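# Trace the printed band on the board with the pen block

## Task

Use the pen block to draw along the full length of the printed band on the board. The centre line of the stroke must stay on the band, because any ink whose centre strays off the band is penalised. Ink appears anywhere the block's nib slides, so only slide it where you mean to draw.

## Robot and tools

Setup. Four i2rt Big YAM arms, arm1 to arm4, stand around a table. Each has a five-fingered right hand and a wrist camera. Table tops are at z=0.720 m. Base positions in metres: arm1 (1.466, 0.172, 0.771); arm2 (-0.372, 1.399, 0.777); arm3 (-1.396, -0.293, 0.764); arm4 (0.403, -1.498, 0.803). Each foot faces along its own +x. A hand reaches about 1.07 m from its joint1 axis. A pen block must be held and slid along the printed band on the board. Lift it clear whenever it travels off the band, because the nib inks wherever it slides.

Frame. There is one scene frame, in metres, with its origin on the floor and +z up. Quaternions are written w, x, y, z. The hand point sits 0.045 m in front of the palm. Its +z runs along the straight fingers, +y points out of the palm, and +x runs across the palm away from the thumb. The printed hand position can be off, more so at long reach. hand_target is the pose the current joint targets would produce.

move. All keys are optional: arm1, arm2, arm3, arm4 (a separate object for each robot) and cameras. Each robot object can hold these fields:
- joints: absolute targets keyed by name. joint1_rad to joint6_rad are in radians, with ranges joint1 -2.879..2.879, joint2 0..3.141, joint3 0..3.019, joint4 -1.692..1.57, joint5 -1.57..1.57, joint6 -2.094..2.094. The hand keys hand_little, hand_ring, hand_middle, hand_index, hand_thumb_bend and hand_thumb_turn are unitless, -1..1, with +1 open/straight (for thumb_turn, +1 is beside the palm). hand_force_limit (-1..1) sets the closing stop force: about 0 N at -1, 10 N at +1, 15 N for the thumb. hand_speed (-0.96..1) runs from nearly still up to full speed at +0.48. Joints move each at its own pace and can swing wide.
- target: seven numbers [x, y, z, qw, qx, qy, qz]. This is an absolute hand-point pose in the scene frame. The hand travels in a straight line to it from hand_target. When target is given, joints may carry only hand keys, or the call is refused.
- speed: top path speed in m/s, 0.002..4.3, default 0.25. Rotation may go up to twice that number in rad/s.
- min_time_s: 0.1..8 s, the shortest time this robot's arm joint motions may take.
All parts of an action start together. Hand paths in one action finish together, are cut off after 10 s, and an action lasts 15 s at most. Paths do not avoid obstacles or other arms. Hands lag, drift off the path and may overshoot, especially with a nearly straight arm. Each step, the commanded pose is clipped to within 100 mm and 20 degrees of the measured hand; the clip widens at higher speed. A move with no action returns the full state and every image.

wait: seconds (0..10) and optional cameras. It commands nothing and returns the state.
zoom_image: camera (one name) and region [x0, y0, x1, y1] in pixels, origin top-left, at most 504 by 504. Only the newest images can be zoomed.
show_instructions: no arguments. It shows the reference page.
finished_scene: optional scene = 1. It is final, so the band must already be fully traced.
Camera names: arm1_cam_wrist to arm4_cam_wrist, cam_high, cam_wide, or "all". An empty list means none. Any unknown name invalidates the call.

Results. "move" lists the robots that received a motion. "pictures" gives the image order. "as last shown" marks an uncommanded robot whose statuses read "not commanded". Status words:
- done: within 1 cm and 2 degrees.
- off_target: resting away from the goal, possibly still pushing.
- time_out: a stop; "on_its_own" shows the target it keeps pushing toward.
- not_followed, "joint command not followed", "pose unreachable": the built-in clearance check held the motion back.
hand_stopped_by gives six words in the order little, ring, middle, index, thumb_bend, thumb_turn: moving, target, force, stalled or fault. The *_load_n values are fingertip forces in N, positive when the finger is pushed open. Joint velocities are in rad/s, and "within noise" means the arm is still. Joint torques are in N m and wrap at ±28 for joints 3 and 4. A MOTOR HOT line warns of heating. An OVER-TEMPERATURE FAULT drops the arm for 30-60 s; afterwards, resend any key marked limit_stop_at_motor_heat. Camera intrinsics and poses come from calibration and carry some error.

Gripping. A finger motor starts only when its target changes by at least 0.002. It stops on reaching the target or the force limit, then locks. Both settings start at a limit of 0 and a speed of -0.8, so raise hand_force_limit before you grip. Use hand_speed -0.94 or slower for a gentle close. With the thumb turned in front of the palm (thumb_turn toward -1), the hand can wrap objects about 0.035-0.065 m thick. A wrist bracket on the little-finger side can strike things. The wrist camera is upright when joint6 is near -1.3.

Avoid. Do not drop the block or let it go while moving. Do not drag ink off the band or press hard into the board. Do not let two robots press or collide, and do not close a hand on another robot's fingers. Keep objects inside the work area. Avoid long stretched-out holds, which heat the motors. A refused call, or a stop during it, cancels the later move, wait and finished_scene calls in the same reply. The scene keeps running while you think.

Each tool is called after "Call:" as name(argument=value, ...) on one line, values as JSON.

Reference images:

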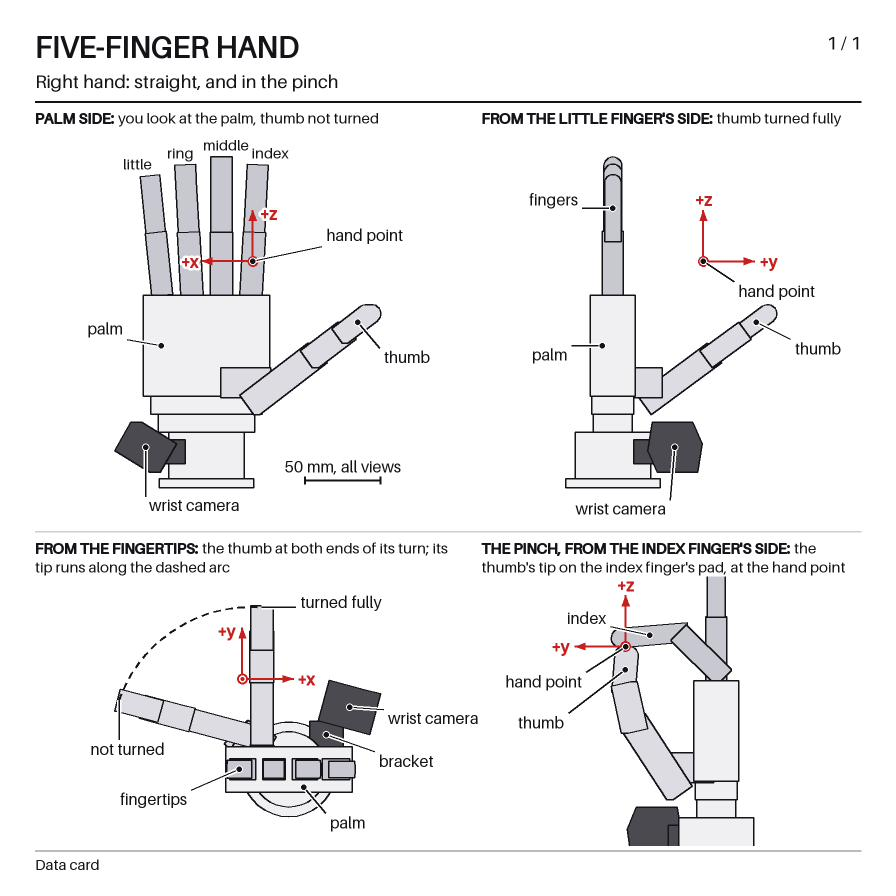

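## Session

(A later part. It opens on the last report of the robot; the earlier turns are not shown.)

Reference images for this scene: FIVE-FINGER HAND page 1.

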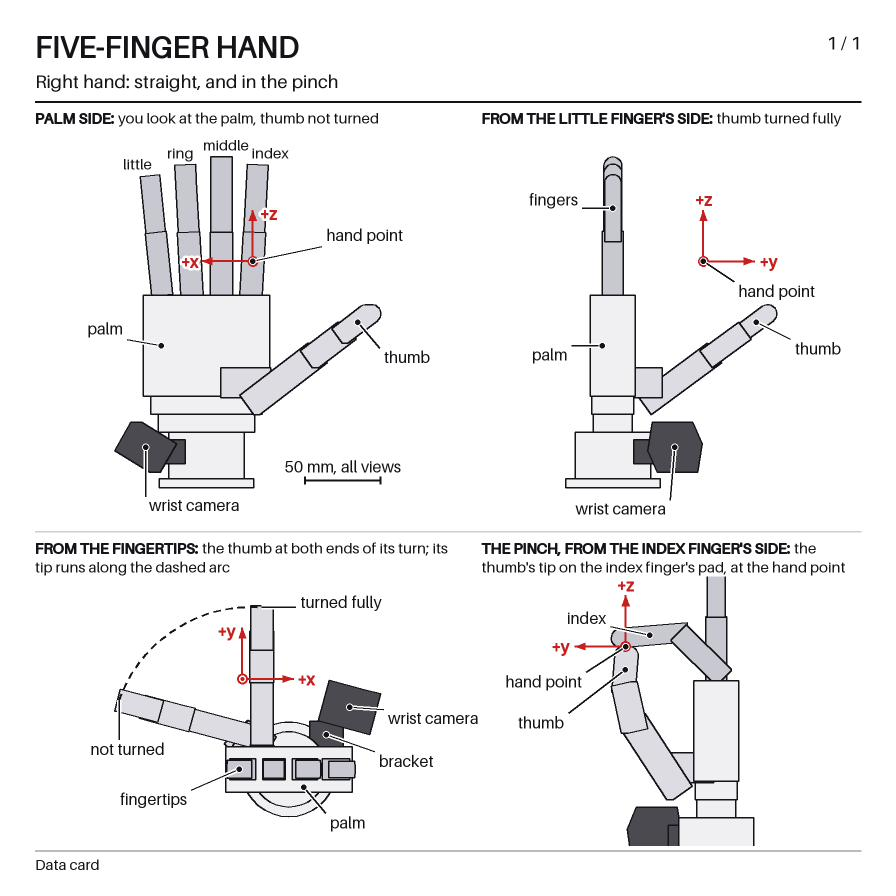

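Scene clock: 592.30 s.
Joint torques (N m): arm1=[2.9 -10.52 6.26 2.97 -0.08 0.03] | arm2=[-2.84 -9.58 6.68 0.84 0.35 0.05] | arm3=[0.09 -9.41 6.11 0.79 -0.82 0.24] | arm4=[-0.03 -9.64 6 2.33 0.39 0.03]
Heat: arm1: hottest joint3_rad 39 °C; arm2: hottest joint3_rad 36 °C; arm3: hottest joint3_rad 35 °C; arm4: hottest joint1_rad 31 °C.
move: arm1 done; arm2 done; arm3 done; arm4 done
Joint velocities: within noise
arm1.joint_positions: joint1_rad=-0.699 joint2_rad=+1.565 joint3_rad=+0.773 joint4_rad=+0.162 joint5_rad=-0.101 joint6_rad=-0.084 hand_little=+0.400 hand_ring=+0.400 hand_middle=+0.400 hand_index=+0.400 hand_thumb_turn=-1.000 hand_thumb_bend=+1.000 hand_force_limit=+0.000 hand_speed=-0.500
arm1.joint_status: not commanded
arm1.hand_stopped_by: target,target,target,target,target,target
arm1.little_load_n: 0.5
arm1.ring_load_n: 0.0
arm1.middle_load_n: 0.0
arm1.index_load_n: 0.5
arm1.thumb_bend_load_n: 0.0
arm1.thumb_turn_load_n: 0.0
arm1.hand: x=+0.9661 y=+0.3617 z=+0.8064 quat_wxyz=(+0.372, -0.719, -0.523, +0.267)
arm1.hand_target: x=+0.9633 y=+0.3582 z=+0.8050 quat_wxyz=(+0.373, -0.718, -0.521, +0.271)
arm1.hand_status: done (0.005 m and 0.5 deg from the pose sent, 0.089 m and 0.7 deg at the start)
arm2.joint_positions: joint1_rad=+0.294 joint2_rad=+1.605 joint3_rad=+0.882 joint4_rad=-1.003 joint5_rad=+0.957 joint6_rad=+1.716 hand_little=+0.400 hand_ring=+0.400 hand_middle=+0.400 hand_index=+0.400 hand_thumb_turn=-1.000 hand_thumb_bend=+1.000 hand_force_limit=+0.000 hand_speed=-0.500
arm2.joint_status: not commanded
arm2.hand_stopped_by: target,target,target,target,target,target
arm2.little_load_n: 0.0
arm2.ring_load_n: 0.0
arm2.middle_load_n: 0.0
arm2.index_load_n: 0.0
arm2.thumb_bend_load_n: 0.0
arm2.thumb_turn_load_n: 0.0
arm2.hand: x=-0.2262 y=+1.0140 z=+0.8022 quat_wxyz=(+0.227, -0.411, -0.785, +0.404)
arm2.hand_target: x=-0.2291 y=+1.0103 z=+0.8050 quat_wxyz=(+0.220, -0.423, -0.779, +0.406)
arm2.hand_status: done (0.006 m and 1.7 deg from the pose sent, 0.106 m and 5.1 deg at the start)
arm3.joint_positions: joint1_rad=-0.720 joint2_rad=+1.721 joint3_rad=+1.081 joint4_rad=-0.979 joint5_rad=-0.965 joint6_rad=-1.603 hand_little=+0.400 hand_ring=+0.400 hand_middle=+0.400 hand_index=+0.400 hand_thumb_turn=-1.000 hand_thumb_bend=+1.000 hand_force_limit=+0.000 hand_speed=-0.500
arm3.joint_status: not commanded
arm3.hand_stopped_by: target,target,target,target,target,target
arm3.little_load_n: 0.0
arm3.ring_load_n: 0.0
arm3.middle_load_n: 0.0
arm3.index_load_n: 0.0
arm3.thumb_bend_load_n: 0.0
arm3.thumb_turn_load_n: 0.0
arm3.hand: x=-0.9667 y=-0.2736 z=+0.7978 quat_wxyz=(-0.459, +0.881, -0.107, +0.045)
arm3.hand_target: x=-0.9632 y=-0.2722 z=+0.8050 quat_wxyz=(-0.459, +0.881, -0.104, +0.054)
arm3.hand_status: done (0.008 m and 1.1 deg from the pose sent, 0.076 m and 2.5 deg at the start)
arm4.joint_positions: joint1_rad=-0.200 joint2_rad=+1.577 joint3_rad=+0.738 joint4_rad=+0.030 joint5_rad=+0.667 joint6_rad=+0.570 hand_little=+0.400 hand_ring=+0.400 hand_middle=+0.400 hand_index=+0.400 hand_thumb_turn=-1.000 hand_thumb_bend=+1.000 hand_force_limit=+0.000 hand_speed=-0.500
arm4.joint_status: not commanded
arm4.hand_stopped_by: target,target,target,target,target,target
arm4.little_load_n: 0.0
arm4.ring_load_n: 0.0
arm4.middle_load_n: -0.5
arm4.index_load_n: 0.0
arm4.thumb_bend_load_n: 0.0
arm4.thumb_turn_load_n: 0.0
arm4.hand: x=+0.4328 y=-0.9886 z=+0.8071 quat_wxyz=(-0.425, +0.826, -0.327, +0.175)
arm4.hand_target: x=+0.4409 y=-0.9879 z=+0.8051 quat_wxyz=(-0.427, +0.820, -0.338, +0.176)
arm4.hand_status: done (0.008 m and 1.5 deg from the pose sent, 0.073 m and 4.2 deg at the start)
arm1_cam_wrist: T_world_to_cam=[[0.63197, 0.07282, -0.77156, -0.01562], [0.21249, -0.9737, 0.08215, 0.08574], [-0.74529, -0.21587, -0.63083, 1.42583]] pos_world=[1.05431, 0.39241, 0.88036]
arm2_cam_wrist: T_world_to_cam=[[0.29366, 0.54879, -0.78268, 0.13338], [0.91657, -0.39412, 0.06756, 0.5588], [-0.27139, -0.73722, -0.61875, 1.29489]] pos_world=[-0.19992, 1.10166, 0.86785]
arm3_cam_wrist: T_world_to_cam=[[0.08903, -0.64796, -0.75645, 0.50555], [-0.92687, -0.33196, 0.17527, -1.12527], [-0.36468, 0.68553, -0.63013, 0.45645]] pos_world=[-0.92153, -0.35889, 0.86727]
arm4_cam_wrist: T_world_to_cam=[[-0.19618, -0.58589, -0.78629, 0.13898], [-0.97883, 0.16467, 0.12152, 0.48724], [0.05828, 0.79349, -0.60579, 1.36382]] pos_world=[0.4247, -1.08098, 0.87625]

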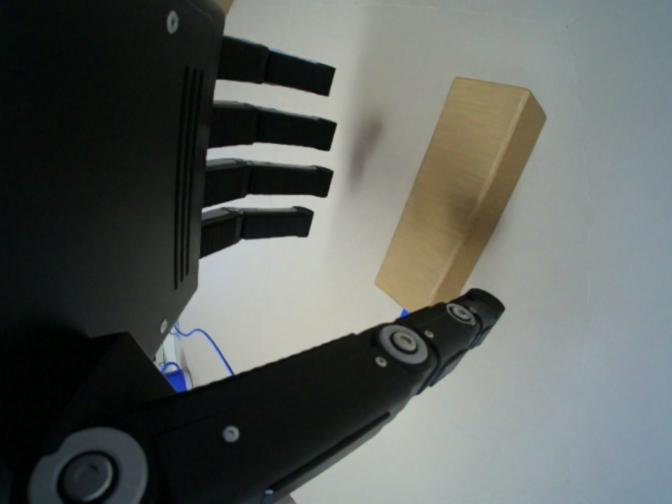

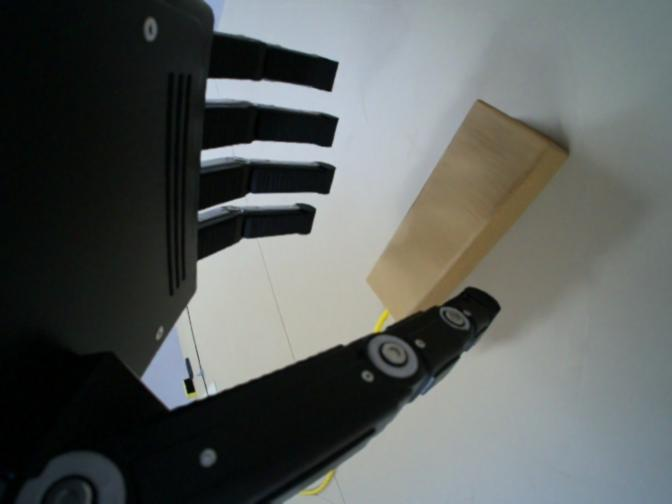

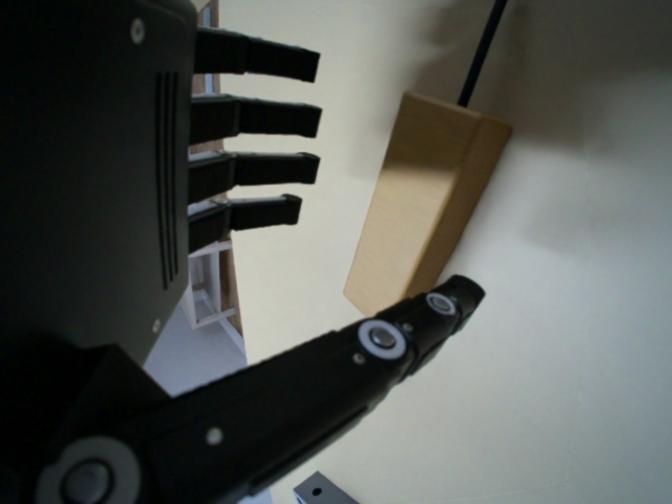

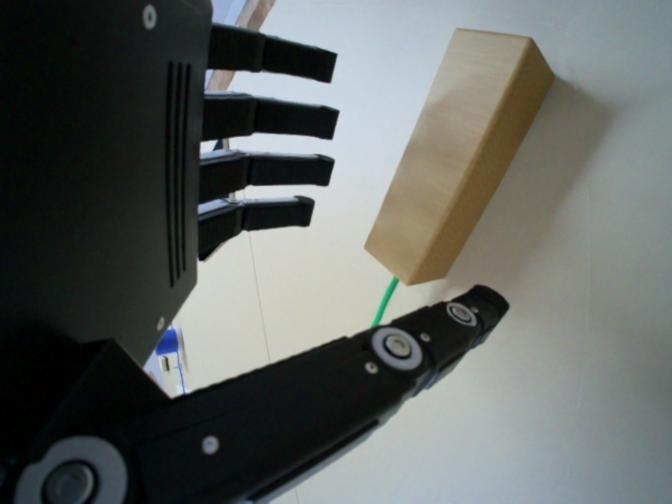

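Call:
move(arm1={"target": [0.9657, 0.3634, 0.7686, 0.37357, -0.7176, -0.52138, 0.27141], "speed": 0.1}, arm2={"target": [-0.2261, 1.0051, 0.768, -0.22033, 0.42324, 0.77952, -0.4058], "speed": 0.1}, arm3={"target": [-0.9502, -0.2638, 0.777, 0.45806, -0.87992, 0.11194, -0.05827], "speed": 0.1}, arm4={"target": [0.4587, -0.9876, 0.768, 0.42692, -0.82008, 0.33801, -0.17596], "speed": 0.1}, cameras=["arm1_cam_wrist", "arm2_cam_wrist", "arm3_cam_wrist", "arm4_cam_wrist"])

Scene clock: 651.90 s.
Joint torques (N m): arm1=[1.85 -11.05 5.67 2.99 -0.25 -0.05] | arm2=[-3.19 -9 5.98 0.94 0.35 0.04] | arm3=[0.09 -8.88 5.86 0.94 -0.78 0.21] | arm4=[0.26 -10.05 5.31 2.39 0.23 -0.15]
Heat: arm1: hottest joint3_rad 38 °C; arm2: hottest joint3_rad 34 °C; arm3: hottest joint2_rad 33 °C; arm4: hottest joint1_rad 31 °C.
move: arm1 done; arm2 done; arm3 done; arm4 done
Joint velocities: within noise
arm1.joint_positions: joint1_rad=-0.699 joint2_rad=+1.654 joint3_rad=+0.745 joint4_rad=+0.277 joint5_rad=-0.109 joint6_rad=-0.084 hand_little=+0.400 hand_ring=+0.400 hand_middle=+0.400 hand_index=+0.400 hand_thumb_turn=-1.000 hand_thumb_bend=+1.000 hand_force_limit=+0.000 hand_speed=-0.500
arm1.joint_status: not commanded
arm1.hand_stopped_by: target,target,target,target,target,target
arm1.little_load_n: 0.0
arm1.ring_load_n: 0.0
arm1.middle_load_n: 0.0
arm1.index_load_n: 0.0
arm1.thumb_bend_load_n: 0.0
arm1.thumb_turn_load_n: 0.0
arm1.hand: x=+0.9659 y=+0.3601 z=+0.7695 quat_wxyz=(+0.370, -0.718, -0.525, +0.270)
arm1.hand_target: x=+0.9658 y=+0.3633 z=+0.7686 quat_wxyz=(+0.373, -0.718, -0.521, +0.271)
arm1.hand_status: done (0.003 m and 0.6 deg from the pose sent, 0.038 m and 0.5 deg at the start)
arm2.joint_positions: joint1_rad=+0.293 joint2_rad=+1.676 joint3_rad=+0.868 joint4_rad=-0.896 joint5_rad=+0.957 joint6_rad=+1.716 hand_little=+0.400 hand_ring=+0.400 hand_middle=+0.400 hand_index=+0.400 hand_thumb_turn=-1.000 hand_thumb_bend=+1.000 hand_force_limit=+0.000 hand_speed=-0.500
arm2.joint_status: not commanded
arm2.hand_stopped_by: target,target,target,target,target,target
arm2.little_load_n: -0.5
arm2.ring_load_n: 0.0
arm2.middle_load_n: 0.0
arm2.index_load_n: 0.0
arm2.thumb_bend_load_n: 0.0
arm2.thumb_turn_load_n: 0.0
arm2.hand: x=-0.2207 y=+1.0062 z=+0.7723 quat_wxyz=(+0.218, -0.417, -0.782, +0.408)
arm2.hand_target: x=-0.2261 y=+1.0052 z=+0.7681 quat_wxyz=(+0.220, -0.423, -0.779, +0.406)
arm2.hand_status: done (0.007 m and 0.9 deg from the pose sent, 0.035 m and 1.7 deg at the start)
arm3.joint_positions: joint1_rad=-0.697 joint2_rad=+1.761 joint3_rad=+1.068 joint4_rad=-0.850 joint5_rad=-0.966 joint6_rad=-1.529 hand_little=+0.400 hand_ring=+0.400 hand_middle=+0.400 hand_index=+0.400 hand_thumb_turn=-1.000 hand_thumb_bend=+1.000 hand_force_limit=+0.000 hand_speed=-0.500
arm3.joint_status: not commanded
arm3.hand_stopped_by: target,target,target,target,target,target
arm3.little_load_n: 0.0
arm3.ring_load_n: 0.0
arm3.middle_load_n: 0.0
arm3.index_load_n: 0.0
arm3.thumb_bend_load_n: 0.0
arm3.thumb_turn_load_n: 0.0
arm3.hand: x=-0.9517 y=-0.2662 z=+0.7762 quat_wxyz=(-0.457, +0.880, -0.111, +0.056)
arm3.hand_target: x=-0.9502 y=-0.2638 z=+0.7771 quat_wxyz=(-0.458, +0.880, -0.112, +0.058)
arm3.hand_status: done (0.003 m and 0.3 deg from the pose sent, 0.028 m and 1.7 deg at the start)
arm4.joint_positions: joint1_rad=-0.248 joint2_rad=+1.675 joint3_rad=+0.709 joint4_rad=+0.180 joint5_rad=+0.640 joint6_rad=+0.550 hand_little=+0.400 hand_ring=+0.400 hand_middle=+0.400 hand_index=+0.400 hand_thumb_turn=-1.000 hand_thumb_bend=+1.000 hand_force_limit=+0.000 hand_speed=-0.500
arm4.joint_status: not commanded
arm4.hand_stopped_by: target,target,target,target,target,target
arm4.little_load_n: 0.0
arm4.ring_load_n: 0.0
arm4.middle_load_n: 0.0
arm4.index_load_n: 0.0
arm4.thumb_bend_load_n: 0.0
arm4.thumb_turn_load_n: 0.0
arm4.hand: x=+0.4522 y=-0.9875 z=+0.7699 quat_wxyz=(-0.426, +0.822, -0.337, +0.173)
arm4.hand_target: x=+0.4587 y=-0.9876 z=+0.7681 quat_wxyz=(-0.427, +0.820, -0.338, +0.176)
arm4.hand_status: done (0.007 m and 0.4 deg from the pose sent, 0.047 m and 1.5 deg at the start)
arm1_cam_wrist: T_world_to_cam=[[0.63143, 0.073, -0.77199, -0.04301], [0.21825, -0.97204, 0.0866, 0.07773], [-0.74408, -0.22317, -0.62971, 1.40269]] pos_world=[1.05391, 0.39173, 0.84336]
arm2_cam_wrist: T_world_to_cam=[[0.30562, 0.53449, -0.78798, 0.13377], [0.91479, -0.39437, 0.0873, 0.53731], [-0.2641, -0.74752, -0.60948, 1.2769]] pos_world=[-0.19519, 1.09491, 0.83674]
arm3_cam_wrist: T_world_to_cam=[[0.08837, -0.65246, -0.75265, 0.48794], [-0.93559, -0.3137, 0.16209, -1.09836], [-0.34186, 0.68985, -0.63816, 0.47232]] pos_world=[-0.90926, -0.35202, 0.84669]
arm4_cam_wrist: T_world_to_cam=[[-0.2136, -0.57468, -0.79001, 0.13598], [-0.97462, 0.18089, 0.13193, 0.51658], [0.06708, 0.79814, -0.59873, 1.33445]] pos_world=[0.44299, -1.08038, 0.83825]

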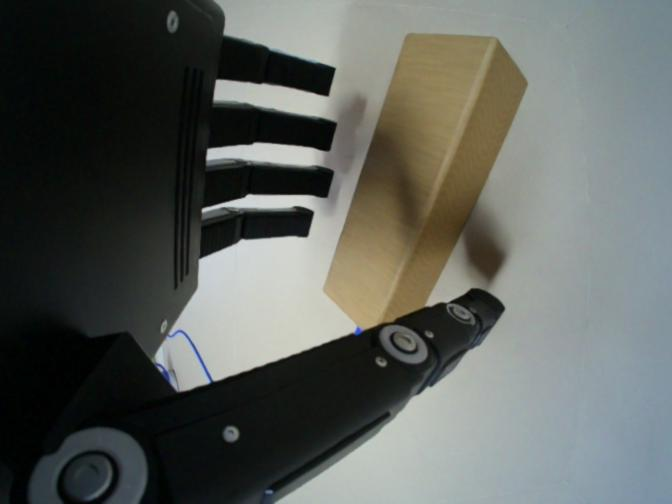

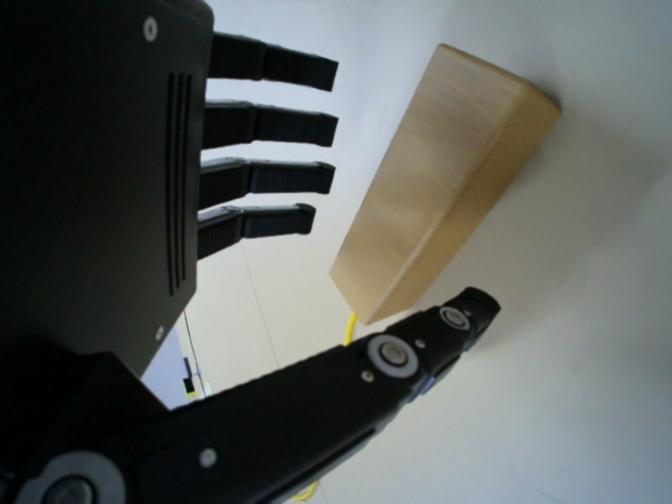

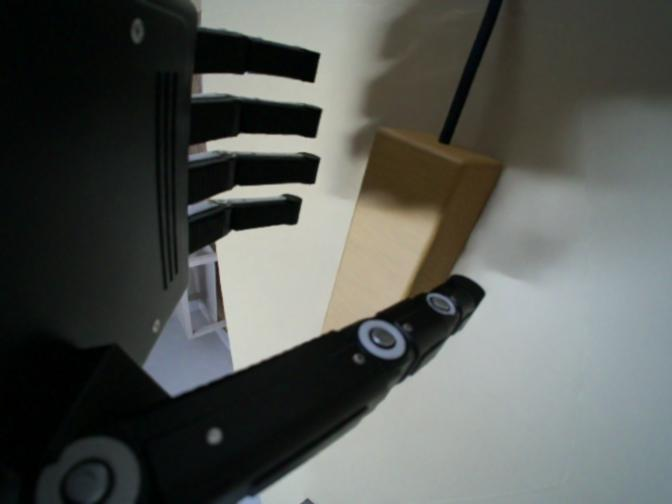

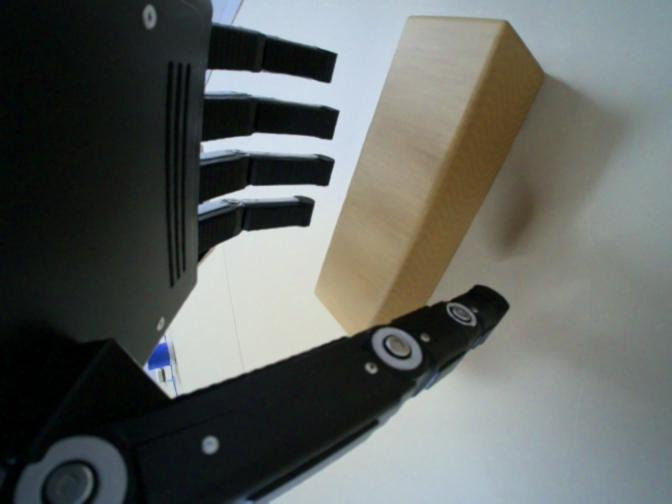

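Call:
move(arm1={"target": [0.9709, 0.3650, 0.756, 0.37357, -0.7176, -0.52138, 0.27141], "speed": 0.08}, arm2={"target": [-0.2275, 1.0050, 0.740, -0.22033, 0.42324, 0.77952, -0.4058], "speed": 0.08}, arm3={"target": [-0.9575, -0.2645, 0.752, 0.45806, -0.87992, 0.11194, -0.05827], "speed": 0.08}, arm4={"target": [0.4530, -0.9925, 0.762, 0.42692, -0.82008, 0.33801, -0.17596], "speed": 0.08}, cameras=["arm1_cam_wrist", "arm2_cam_wrist", "arm3_cam_wrist", "arm4_cam_wrist"])

Scene clock: 722.03 s.
Joint torques (N m): arm1=[1.73 -10.52 5.31 2.99 -0.26 -0.11] | arm2=[-2.96 -9.11 5.49 0.92 0.36 -0.01] | arm3=[0.03 -8.06 5.27 0.96 -0.54 0.11] | arm4=[1.44 -9.47 5.07 2.37 0.38 -0.05]
Heat: arm1: hottest joint3_rad 37 °C; arm2: hottest joint3_rad 34 °C; arm3: hottest joint2_rad 33 °C; arm4: hottest joint2_rad 31 °C.
move: arm1 done; arm2 done; arm3 done; arm4 done
Joint velocities: within noise
arm1.joint_positions: joint1_rad=-0.705 joint2_rad=+1.673 joint3_rad=+0.729 joint4_rad=+0.320 joint5_rad=-0.116 joint6_rad=-0.084 hand_little=+0.400 hand_ring=+0.400 hand_middle=+0.400 hand_index=+0.400 hand_thumb_turn=-1.000 hand_thumb_bend=+1.000 hand_force_limit=+0.000 hand_speed=-0.500
arm1.joint_status: not commanded
arm1.hand_stopped_by: target,target,target,target,target,target
arm1.little_load_n: 0.0
arm1.ring_load_n: 0.0
arm1.middle_load_n: 0.0
arm1.index_load_n: 0.0
arm1.thumb_bend_load_n: 0.0
arm1.thumb_turn_load_n: 0.0
arm1.hand: x=+0.9684 y=+0.3609 z=+0.7613 quat_wxyz=(+0.372, -0.717, -0.523, +0.273)
arm1.hand_target: x=+0.9710 y=+0.3649 z=+0.7561 quat_wxyz=(+0.374, -0.718, -0.521, +0.271)
arm1.hand_status: done (0.007 m and 0.3 deg from the pose sent, 0.015 m and 0.6 deg at the start)
arm2.joint_positions: joint1_rad=+0.290 joint2_rad=+1.735 joint3_rad=+0.848 joint4_rad=-0.809 joint5_rad=+0.957 joint6_rad=+1.716 hand_little=+0.400 hand_ring=+0.400 hand_middle=+0.400 hand_index=+0.400 hand_thumb_turn=-1.000 hand_thumb_bend=+1.000 hand_force_limit=+0.000 hand_speed=-0.500
arm2.joint_status: not commanded
arm2.hand_stopped_by: target,target,target,target,target,target
arm2.little_load_n: 0.0
arm2.ring_load_n: 0.0
arm2.middle_load_n: 0.0
arm2.index_load_n: 0.0
arm2.thumb_bend_load_n: 0.0
arm2.thumb_turn_load_n: 0.0
arm2.hand: x=-0.2213 y=+1.0049 z=+0.7456 quat_wxyz=(+0.215, -0.420, -0.781, +0.409)
arm2.hand_target: x=-0.2276 y=+1.0052 z=+0.7401 quat_wxyz=(+0.220, -0.423, -0.780, +0.406)
arm2.hand_status: done (0.008 m and 0.8 deg from the pose sent, 0.033 m and 0.9 deg at the start)
arm3.joint_positions: joint1_rad=-0.697 joint2_rad=+1.785 joint3_rad=+1.033 joint4_rad=-0.790 joint5_rad=-0.972 joint6_rad=-1.529 hand_little=+0.400 hand_ring=+0.400 hand_middle=+0.400 hand_index=+0.400 hand_thumb_turn=-1.000 hand_thumb_bend=+1.000 hand_force_limit=+0.000 hand_speed=-0.500
arm3.joint_status: not commanded
arm3.hand_stopped_by: target,target,target,target,target,target
arm3.little_load_n: 0.0
arm3.ring_load_n: 0.0
arm3.middle_load_n: 0.0
arm3.index_load_n: 0.0
arm3.thumb_bend_load_n: -0.5
arm3.thumb_turn_load_n: 0.0
arm3.hand: x=-0.9579 y=-0.2640 z=+0.7560 quat_wxyz=(-0.460, +0.879, -0.111, +0.056)
arm3.hand_target: x=-0.9576 y=-0.2645 z=+0.7520 quat_wxyz=(-0.458, +0.880, -0.112, +0.058)
arm3.hand_status: done (0.004 m and 0.3 deg from the pose sent, 0.025 m and 0.3 deg at the start)
arm4.joint_positions: joint1_rad=-0.248 joint2_rad=+1.675 joint3_rad=+0.697 joint4_rad=+0.195 joint5_rad=+0.645 joint6_rad=+0.550 hand_little=+0.400 hand_ring=+0.400 hand_middle=+0.400 hand_index=+0.400 hand_thumb_turn=-1.000 hand_thumb_bend=+1.000 hand_force_limit=+0.000 hand_speed=-0.500
arm4.joint_status: not commanded
arm4.hand_stopped_by: target,target,target,target,target,target
arm4.little_load_n: 0.0
arm4.ring_load_n: 0.0
arm4.middle_load_n: 0.0
arm4.index_load_n: 0.0
arm4.thumb_bend_load_n: 0.0
arm4.thumb_turn_load_n: 0.0
arm4.hand: x=+0.4534 y=-0.9910 z=+0.7681 quat_wxyz=(-0.428, +0.820, -0.338, +0.175)
arm4.hand_target: x=+0.4531 y=-0.9926 z=+0.7621 quat_wxyz=(-0.427, +0.820, -0.338, +0.176)
arm4.hand_status: done (0.006 m and 0.1 deg from the pose sent, 0.009 m and 0.4 deg at the start)
arm1_cam_wrist: T_world_to_cam=[[0.62416, 0.0727, -0.7779, -0.03926], [0.21881, -0.97208, 0.08471, 0.07961], [-0.75003, -0.22309, -0.62265, 1.39986]] pos_world=[1.05702, 0.39253, 0.83433]
arm2_cam_wrist: T_world_to_cam=[[0.31102, 0.52884, -0.78968, 0.12172], [0.91316, -0.3966, 0.09405, 0.5366], [-0.26345, -0.75035, -0.60627, 1.26014]] pos_world=[-0.19587, 1.094, 0.80964]
arm3_cam_wrist: T_world_to_cam=[[0.08916, -0.64816, -0.75627, 0.47929], [-0.93574, -0.31465, 0.15935, -1.09845], [-0.34124, 0.69346, -0.63456, 0.45462]] pos_world=[-0.91546, -0.35022, 0.82599]
arm4_cam_wrist: T_world_to_cam=[[-0.21243, -0.57146, -0.79266, 0.13749], [-0.97448, 0.18414, 0.1284, 0.52452], [0.07259, 0.7997, -0.59599, 1.33307]] pos_world=[0.44358, -1.08408, 0.83614]

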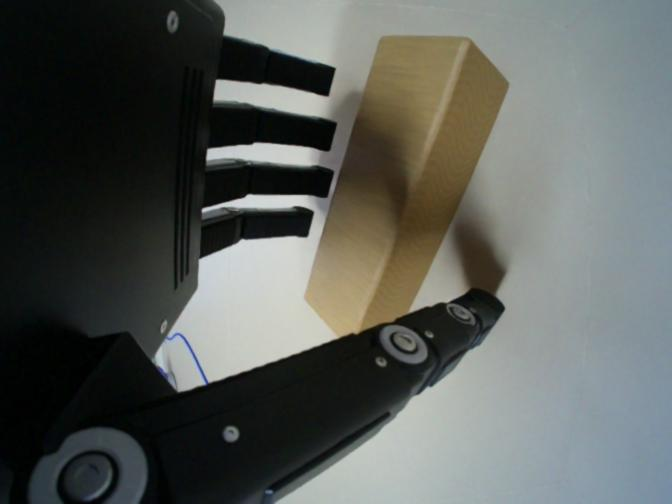

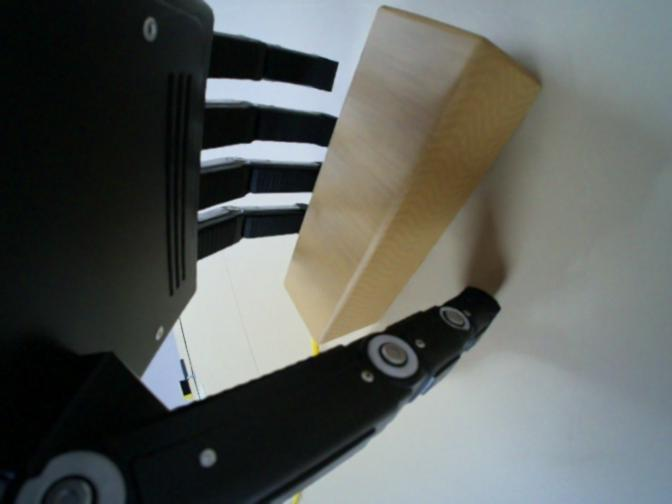

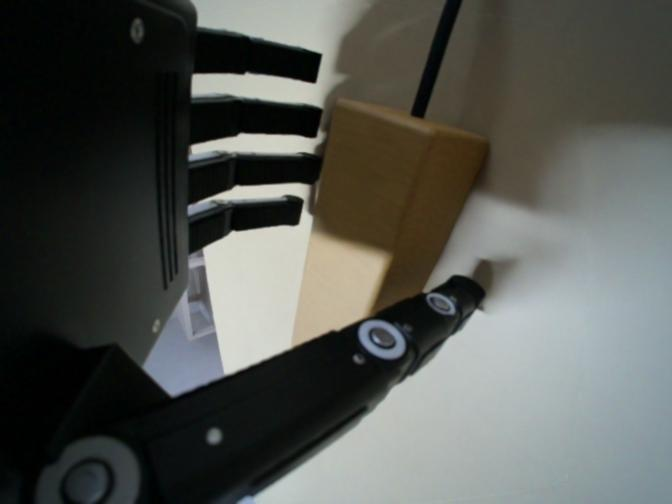

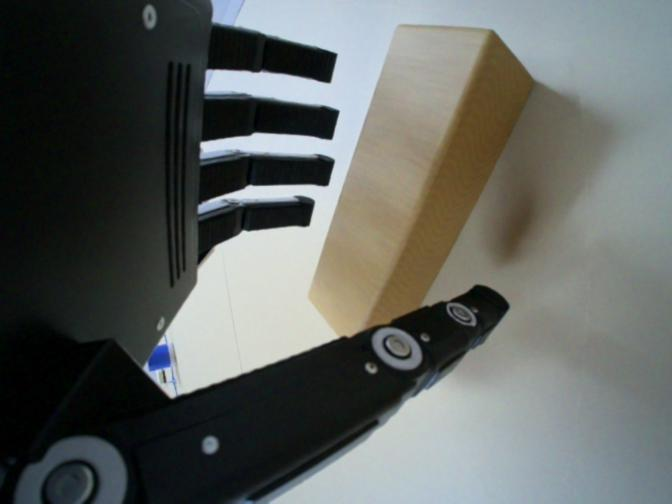

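Call:
move(arm1={"target": [0.9722, 0.3670, 0.744, 0.37357, -0.7176, -0.52138, 0.27141], "speed": 0.08}, arm3={"target": [-0.9575, -0.2645, 0.7455, 0.45806, -0.87992, 0.11194, -0.05827], "speed": 0.08}, arm4={"target": [0.4550, -0.9935, 0.744, 0.42692, -0.82008, 0.33801, -0.17596], "speed": 0.08}, cameras=["arm1_cam_wrist", "arm3_cam_wrist", "arm4_cam_wrist"])

Scene clock: 732.10 s.
Joint torques (N m): arm1=[1.79 -10.75 5.05 2.96 -0.25 -0.15] | arm2=[-3.14 -9.05 5.46 0.91 0.36 -0.01] | arm3=[-0.5 -7.47 5.19 1.42 -0.34 0.05] | arm4=[1.08 -9.05 4.57 2.33 0.29 -0.09]
Heat: arm1: hottest joint3_rad 37 °C; arm2: hottest joint3_rad 33 °C; arm3: hottest joint2_rad 33 °C; arm4: hottest joint2_rad 31 °C.
move: arm1 done; arm3 done; arm4 off_target
Joint velocities: within noise
arm1.joint_positions: joint1_rad=-0.710 joint2_rad=+1.704 joint3_rad=+0.723 joint4_rad=+0.358 joint5_rad=-0.121 joint6_rad=-0.084 hand_little=+0.400 hand_ring=+0.400 hand_middle=+0.400 hand_index=+0.400 hand_thumb_turn=-1.000 hand_thumb_bend=+1.000 hand_force_limit=+0.000 hand_speed=-0.500
arm1.joint_status: not commanded
arm1.hand_stopped_by: target,target,target,target,target,target
arm1.little_load_n: 0.0
arm1.ring_load_n: 0.0
arm1.middle_load_n: 0.0
arm1.index_load_n: 0.0
arm1.thumb_bend_load_n: 0.0
arm1.thumb_turn_load_n: 0.0
arm1.hand: x=+0.9688 y=+0.3626 z=+0.7499 quat_wxyz=(+0.372, -0.717, -0.522, +0.274)
arm1.hand_target: x=+0.9723 y=+0.3669 z=+0.7440 quat_wxyz=(+0.373, -0.718, -0.521, +0.271)
arm1.hand_status: done (0.008 m and 0.4 deg from the pose sent, 0.019 m and 0.3 deg at the start)
arm2: as last shown
arm3.joint_positions: joint1_rad=-0.697 joint2_rad=+1.785 joint3_rad=+1.029 joint4_rad=-0.782 joint5_rad=-0.977 joint6_rad=-1.525 hand_little=+0.400 hand_ring=+0.400 hand_middle=+0.400 hand_index=+0.400 hand_thumb_turn=-1.000 hand_thumb_bend=+1.000 hand_force_limit=+0.000 hand_speed=-0.500
arm3.joint_status: not commanded
arm3.hand_stopped_by: target,target,target,target,target,target
arm3.little_load_n: 0.0
arm3.ring_load_n: 0.0
arm3.middle_load_n: -0.5
arm3.index_load_n: 0.0
arm3.thumb_bend_load_n: 0.0
arm3.thumb_turn_load_n: 0.0
arm3.hand: x=-0.9578 y=-0.2631 z=+0.7557 quat_wxyz=(-0.462, +0.878, -0.112, +0.057)
arm3.hand_target: x=-0.9577 y=-0.2645 z=+0.7458 quat_wxyz=(-0.458, +0.880, -0.112, +0.058)
arm3.hand_status: done (0.010 m and 0.5 deg from the pose sent, 0.011 m and 0.3 deg at the start)
arm4.joint_positions: joint1_rad=-0.248 joint2_rad=+1.717 joint3_rad=+0.690 joint4_rad=+0.259 joint5_rad=+0.645 joint6_rad=+0.551 hand_little=+0.400 hand_ring=+0.400 hand_middle=+0.400 hand_index=+0.400 hand_thumb_turn=-1.000 hand_thumb_bend=+1.000 hand_force_limit=+0.000 hand_speed=-0.500
arm4.joint_status: not commanded
arm4.hand_stopped_by: target,target,target,target,target,target
arm4.little_load_n: 0.0
arm4.ring_load_n: 0.0
arm4.middle_load_n: 0.0
arm4.index_load_n: 0.5
arm4.thumb_bend_load_n: 0.5
arm4.thumb_turn_load_n: -0.5
arm4.hand: x=+0.4531 y=-0.9883 z=+0.7557 quat_wxyz=(-0.434, +0.817, -0.339, +0.172)
arm4.hand_target: x=+0.4551 y=-0.9938 z=+0.7443 quat_wxyz=(-0.427, +0.820, -0.338, +0.176)
arm4.hand_status: off_target (0.013 m and 1.0 deg from the pose sent, 0.024 m and 0.1 deg at the start)
arm1_cam_wrist: T_world_to_cam=[[0.62241, 0.07048, -0.77951, -0.04489], [0.21814, -0.9721, 0.08628, 0.08153], [-0.75168, -0.22374, -0.62042, 1.39364]] pos_world=[1.05772, 0.39423, 0.82262]
arm3_cam_wrist: T_world_to_cam=[[0.08979, -0.64485, -0.75902, 0.4832], [-0.9367, -0.31365, 0.15565, -1.09596], [-0.33844, 0.697, -0.63219, 0.45564]] pos_world=[-0.91576, -0.34973, 0.82539]
arm4_cam_wrist: T_world_to_cam=[[-0.21401, -0.55879, -0.80122, 0.14886], [-0.9742, 0.18229, 0.13308, 0.51983], [0.07169, 0.80903, -0.58338, 1.3237]] pos_world=[0.44338, -1.08249, 0.82232]

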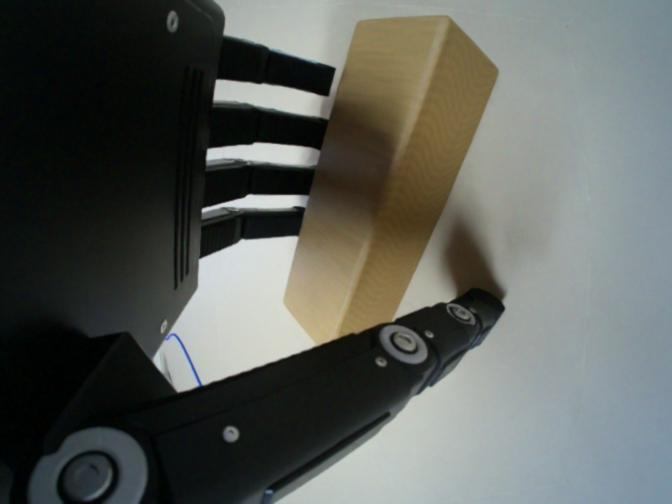

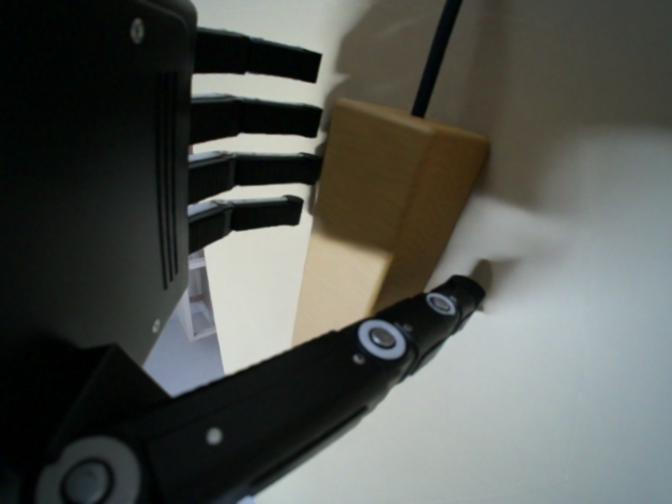

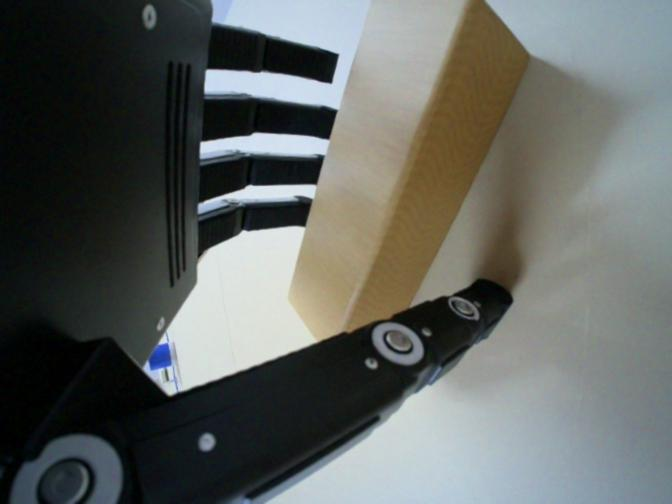

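Call:
move(arm3={"target": [-0.9577, -0.2645, 0.754, 0.45806, -0.87992, 0.11194, -0.05827], "speed": 0.08}, arm4={"target": [0.4551, -0.9935, 0.7535, 0.42692, -0.82008, 0.33801, -0.17596], "speed": 0.08}, arm1={"target": [0.9723, 0.3669, 0.747, 0.37357, -0.7176, -0.52138, 0.27141], "speed": 0.08})

Call:
move(arm1={"joints": {"hand_speed": -0.92, "hand_force_limit": -0.1, "hand_index": -0.4, "hand_middle": -0.4, "hand_thumb_bend": -0.2}}, arm2={"joints": {"hand_speed": -0.92, "hand_force_limit": -0.1, "hand_index": -0.4, "hand_middle": -0.4, "hand_thumb_bend": -0.2}}, arm3={"joints": {"hand_speed": -0.92, "hand_force_limit": -0.1, "hand_index": -0.4, "hand_middle": -0.4, "hand_thumb_bend": -0.2}}, arm4={"joints": {"hand_speed": -0.92, "hand_force_limit": -0.1, "hand_index": -0.4, "hand_middle": -0.4, "hand_thumb_bend": -0.2}}, cameras=["arm1_cam_wrist", "arm2_cam_wrist", "arm3_cam_wrist", "arm4_cam_wrist"])

Scene clock: 753.03 s.
Joint torques (N m): arm1=[1.61 -11.28 5.15 2.55 -0.25 -0.15] | arm2=[-2.96 -9.17 5.52 0.96 0.38 -0.01] | arm3=[-0.32 -8.29 5.57 0.44 -0.32 0.08] | arm4=[1.26 -10.87 4.79 1.22 0.27 -0.1]
Heat: arm1: hottest joint3_rad 36 °C; arm2: hottest joint3_rad 33 °C; arm3: hottest joint2_rad 33 °C; arm4: hottest joint2_rad 31 °C.
move: arm1 done; arm3 done; arm4 done
Joint velocities: within noise
arm1.joint_positions: joint1_rad=-0.711 joint2_rad=+1.704 joint3_rad=+0.723 joint4_rad=+0.358 joint5_rad=-0.121 joint6_rad=-0.084 hand_little=+0.400 hand_ring=+0.400 hand_middle=+0.400 hand_index=+0.400 hand_thumb_turn=-1.000 hand_thumb_bend=+1.000 hand_force_limit=+0.000 hand_speed=-0.500
arm1.joint_status: not commanded
arm1.hand_stopped_by: target,target,target,target,target,target
arm1.little_load_n: 0.0
arm1.ring_load_n: 0.0
arm1.middle_load_n: 0.0
arm1.index_load_n: 0.0
arm1.thumb_bend_load_n: 0.0
arm1.thumb_turn_load_n: 0.0
arm1.hand: x=+0.9689 y=+0.3627 z=+0.7499 quat_wxyz=(+0.372, -0.717, -0.521, +0.274)
arm1.hand_target: x=+0.9724 y=+0.3669 z=+0.7470 quat_wxyz=(+0.374, -0.718, -0.521, +0.271)
arm1.hand_status: done (0.006 m and 0.4 deg from the pose sent, 0.006 m and 0.4 deg at the start)
arm2: as last shown
arm2.little_load_n: -0.5
arm3.joint_positions: joint1_rad=-0.697 joint2_rad=+1.785 joint3_rad=+1.029 joint4_rad=-0.782 joint5_rad=-0.977 joint6_rad=-1.525 hand_little=+0.400 hand_ring=+0.400 hand_middle=+0.400 hand_index=+0.400 hand_thumb_turn=-1.000 hand_thumb_bend=+1.000 hand_force_limit=+0.000 hand_speed=-0.500
arm3.joint_status: not commanded
arm3.hand_stopped_by: target,target,target,target,target,target
arm3.little_load_n: 0.0
arm3.ring_load_n: 0.0
arm3.middle_load_n: -0.5
arm3.index_load_n: 0.0
arm3.thumb_bend_load_n: 0.0
arm3.thumb_turn_load_n: 0.0
arm3.hand: x=-0.9578 y=-0.2631 z=+0.7557 quat_wxyz=(-0.462, +0.878, -0.112, +0.057)
arm3.hand_target: x=-0.9577 y=-0.2645 z=+0.7540 quat_wxyz=(-0.458, +0.880, -0.112, +0.058)
arm3.hand_status: done (0.002 m and 0.5 deg from the pose sent, 0.002 m and 0.5 deg at the start)
arm4.joint_positions: joint1_rad=-0.248 joint2_rad=+1.715 joint3_rad=+0.690 joint4_rad=+0.257 joint5_rad=+0.645 joint6_rad=+0.551 hand_little=+0.400 hand_ring=+0.400 hand_middle=+0.400 hand_index=+0.400 hand_thumb_turn=-1.000 hand_thumb_bend=+1.000 hand_force_limit=+0.000 hand_speed=-0.500
arm4.joint_status: not commanded
arm4.hand_stopped_by: target,target,target,target,target,target
arm4.little_load_n: 0.0
arm4.ring_load_n: -0.5
arm4.middle_load_n: 0.0
arm4.index_load_n: 0.0
arm4.thumb_bend_load_n: 0.0
arm4.thumb_turn_load_n: 0.0
arm4.hand: x=+0.4531 y=-0.9886 z=+0.7559 quat_wxyz=(-0.433, +0.817, -0.339, +0.172)
arm4.hand_target: x=+0.4552 y=-0.9935 z=+0.7535 quat_wxyz=(-0.427, +0.820, -0.338, +0.176)
arm4.hand_status: done (0.006 m and 0.9 deg from the pose sent, 0.006 m and 1.0 deg at the start)
pictures: none

Scene clock: 758.07 s.
Joint torques (N m): arm1=[1.67 -11.28 5.14 2.47 -0.22 -0.14] | arm2=[-2.84 -9 5.46 0.94 0.36 -0.01] | arm3=[-0.5 -8.12 5.6 0.62 -0.69 0.07] | arm4=[1.08 -10.58 4.81 1.32 0.24 -0.11]
Heat: arm1: hottest joint3_rad 36 °C; arm2: hottest joint3_rad 33 °C; arm3: hottest joint2_rad 33 °C; arm4: hottest joint2_rad 31 °C.
move: arm1 off_target; arm2 off_target; arm3 off_target; arm4 off_target
Joint velocities: within noise
arm1.joint_positions: joint1_rad=-0.711 joint2_rad=+1.704 joint3_rad=+0.723 joint4_rad=+0.359 joint5_rad=-0.122 joint6_rad=-0.084 hand_little=+0.400 hand_ring=+0.400 hand_middle=-0.122 hand_index=-0.174 hand_thumb_turn=-1.000 hand_thumb_bend=+0.716 hand_force_limit=-0.100 hand_speed=-0.920
arm1.joint_status: hand_middle off_target (ended at -0.122, target -0.400); hand_index off_target (ended at -0.174, target -0.400); hand_thumb_bend off_target (ended at +0.716, target -0.200); the others done
arm1.hand_stopped_by: target,target,force,force,force,target
arm1.little_load_n: 0.0
arm1.ring_load_n: 0.0
arm1.middle_load_n: 3.5
arm1.index_load_n: 5.0
arm1.thumb_bend_load_n: 8.0
arm1.thumb_turn_load_n: 1.5
arm1.hand: x=+0.9687 y=+0.3629 z=+0.7502 quat_wxyz=(+0.373, -0.717, -0.521, +0.275)
arm1.hand_target: x=+0.9724 y=+0.3669 z=+0.7469 quat_wxyz=(+0.373, -0.718, -0.521, +0.271)
arm1.hand_status: not commanded
arm2.joint_positions: joint1_rad=+0.288 joint2_rad=+1.735 joint3_rad=+0.848 joint4_rad=-0.809 joint5_rad=+0.957 joint6_rad=+1.716 hand_little=+0.400 hand_ring=+0.400 hand_middle=-0.114 hand_index=-0.144 hand_thumb_turn=-1.000 hand_thumb_bend=+0.739 hand_force_limit=-0.100 hand_speed=-0.920
arm2.joint_status: hand_middle off_target (ended at -0.114, target -0.400); hand_index off_target (ended at -0.144, target -0.400); hand_thumb_bend off_target (ended at +0.739, target -0.200); the others done
arm2.hand_stopped_by: target,target,force,force,force,target
arm2.little_load_n: 0.0
arm2.ring_load_n: 0.0
arm2.middle_load_n: 2.0
arm2.index_load_n: 5.0
arm2.thumb_bend_load_n: 9.0
arm2.thumb_turn_load_n: -2.5
arm2.hand: x=-0.2221 y=+1.0047 z=+0.7456 quat_wxyz=(+0.216, -0.420, -0.781, +0.409)
arm2.hand_target: x=-0.2276 y=+1.0052 z=+0.7401 quat_wxyz=(+0.220, -0.423, -0.780, +0.406)
arm2.hand_status: not commanded
arm3.joint_positions: joint1_rad=-0.696 joint2_rad=+1.785 joint3_rad=+1.029 joint4_rad=-0.782 joint5_rad=-0.968 joint6_rad=-1.525 hand_little=+0.400 hand_ring=+0.400 hand_middle=-0.129 hand_index=-0.182 hand_thumb_turn=-1.000 hand_thumb_bend=+0.715 hand_force_limit=-0.100 hand_speed=-0.920
arm3.joint_status: hand_middle off_target (ended at -0.129, target -0.400); hand_index off_target (ended at -0.182, target -0.400); hand_thumb_bend off_target (ended at +0.715, target -0.200); the others done
arm3.hand_stopped_by: target,target,force,force,force,target
arm3.little_load_n: 0.0
arm3.ring_load_n: 0.0
arm3.middle_load_n: 3.5
arm3.index_load_n: 5.5
arm3.thumb_bend_load_n: 8.5
arm3.thumb_turn_load_n: 0.5
arm3.hand: x=-0.9581 y=-0.2641 z=+0.7546 quat_wxyz=(-0.458, +0.880, -0.112, +0.057)
arm3.hand_target: x=-0.9577 y=-0.2644 z=+0.7540 quat_wxyz=(-0.458, +0.880, -0.112, +0.058)
arm3.hand_status: not commanded
arm4.joint_positions: joint1_rad=-0.248 joint2_rad=+1.714 joint3_rad=+0.690 joint4_rad=+0.255 joint5_rad=+0.645 joint6_rad=+0.551 hand_little=+0.400 hand_ring=+0.400 hand_middle=-0.129 hand_index=-0.189 hand_thumb_turn=-1.000 hand_thumb_bend=+0.712 hand_force_limit=-0.100 hand_speed=-0.920
arm4.joint_status: hand_middle off_target (ended at -0.129, target -0.400); hand_index off_target (ended at -0.189, target -0.400); hand_thumb_bend off_target (ended at +0.712, target -0.200); the others done
arm4.hand_stopped_by: target,target,force,force,force,target
arm4.little_load_n: 0.0
arm4.ring_load_n: 0.0
arm4.middle_load_n: 3.0
arm4.index_load_n: 4.0
arm4.thumb_bend_load_n: 8.5
arm4.thumb_turn_load_n: 0.5
arm4.hand: x=+0.4532 y=-0.9887 z=+0.7565 quat_wxyz=(-0.433, +0.817, -0.339, +0.173)
arm4.hand_target: x=+0.4552 y=-0.9935 z=+0.7534 quat_wxyz=(-0.427, +0.820, -0.338, +0.176)
arm4.hand_status: not commanded
arm1_cam_wrist: T_world_to_cam=[[0.62154, 0.07091, -0.78017, -0.04345], [0.21834, -0.97211, 0.08559, 0.08216], [-0.75234, -0.22354, -0.61969, 1.39385]] pos_world=[1.05772, 0.39453, 0.82282]
arm2_cam_wrist: T_world_to_cam=[[0.31205, 0.52833, -0.78962, 0.12284], [0.91241, -0.39832, 0.09406, 0.53871], [-0.26482, -0.74981, -0.60635, 1.25888]] pos_world=[-0.19647, 1.0936, 0.80964]
arm3_cam_wrist: T_world_to_cam=[[0.08873, -0.65099, -0.75389, 0.4753], [-0.93625, -0.31283, 0.15993, -1.09894], [-0.33995, 0.69163, -0.63724, 0.45654]] pos_world=[-0.91586, -0.35012, 0.825]
arm4_cam_wrist: T_world_to_cam=[[-0.21381, -0.55956, -0.80074, 0.14812], [-0.97419, 0.18288, 0.13233, 0.52112], [0.0724, 0.80836, -0.58422, 1.32412]] pos_world=[0.44348, -1.08279, 0.82322]

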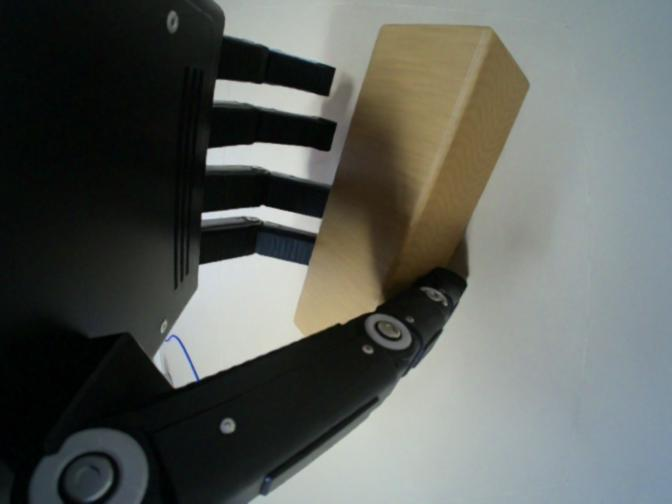

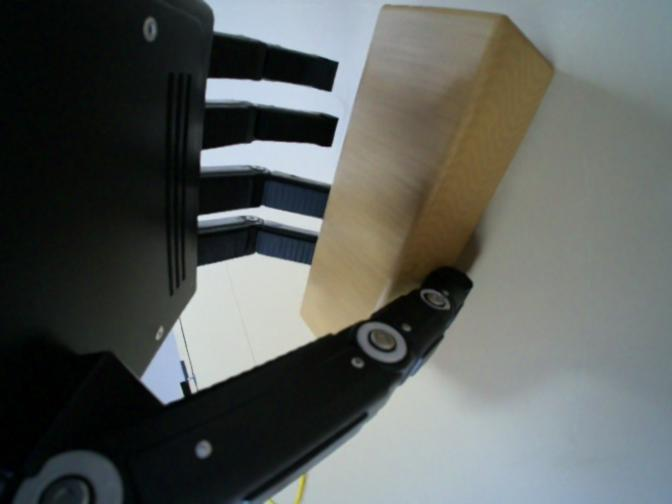

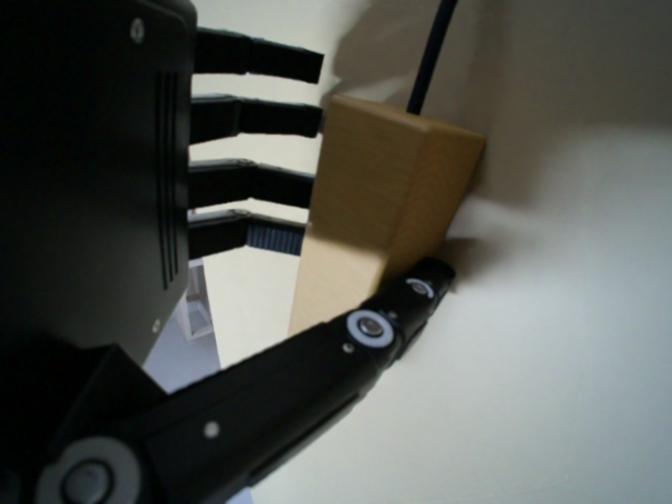

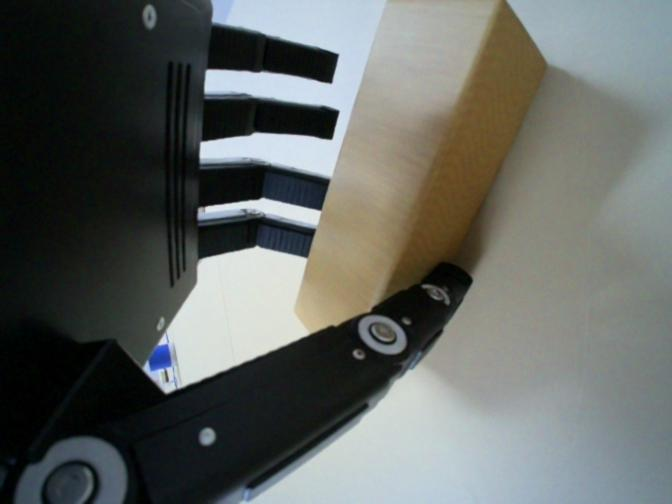

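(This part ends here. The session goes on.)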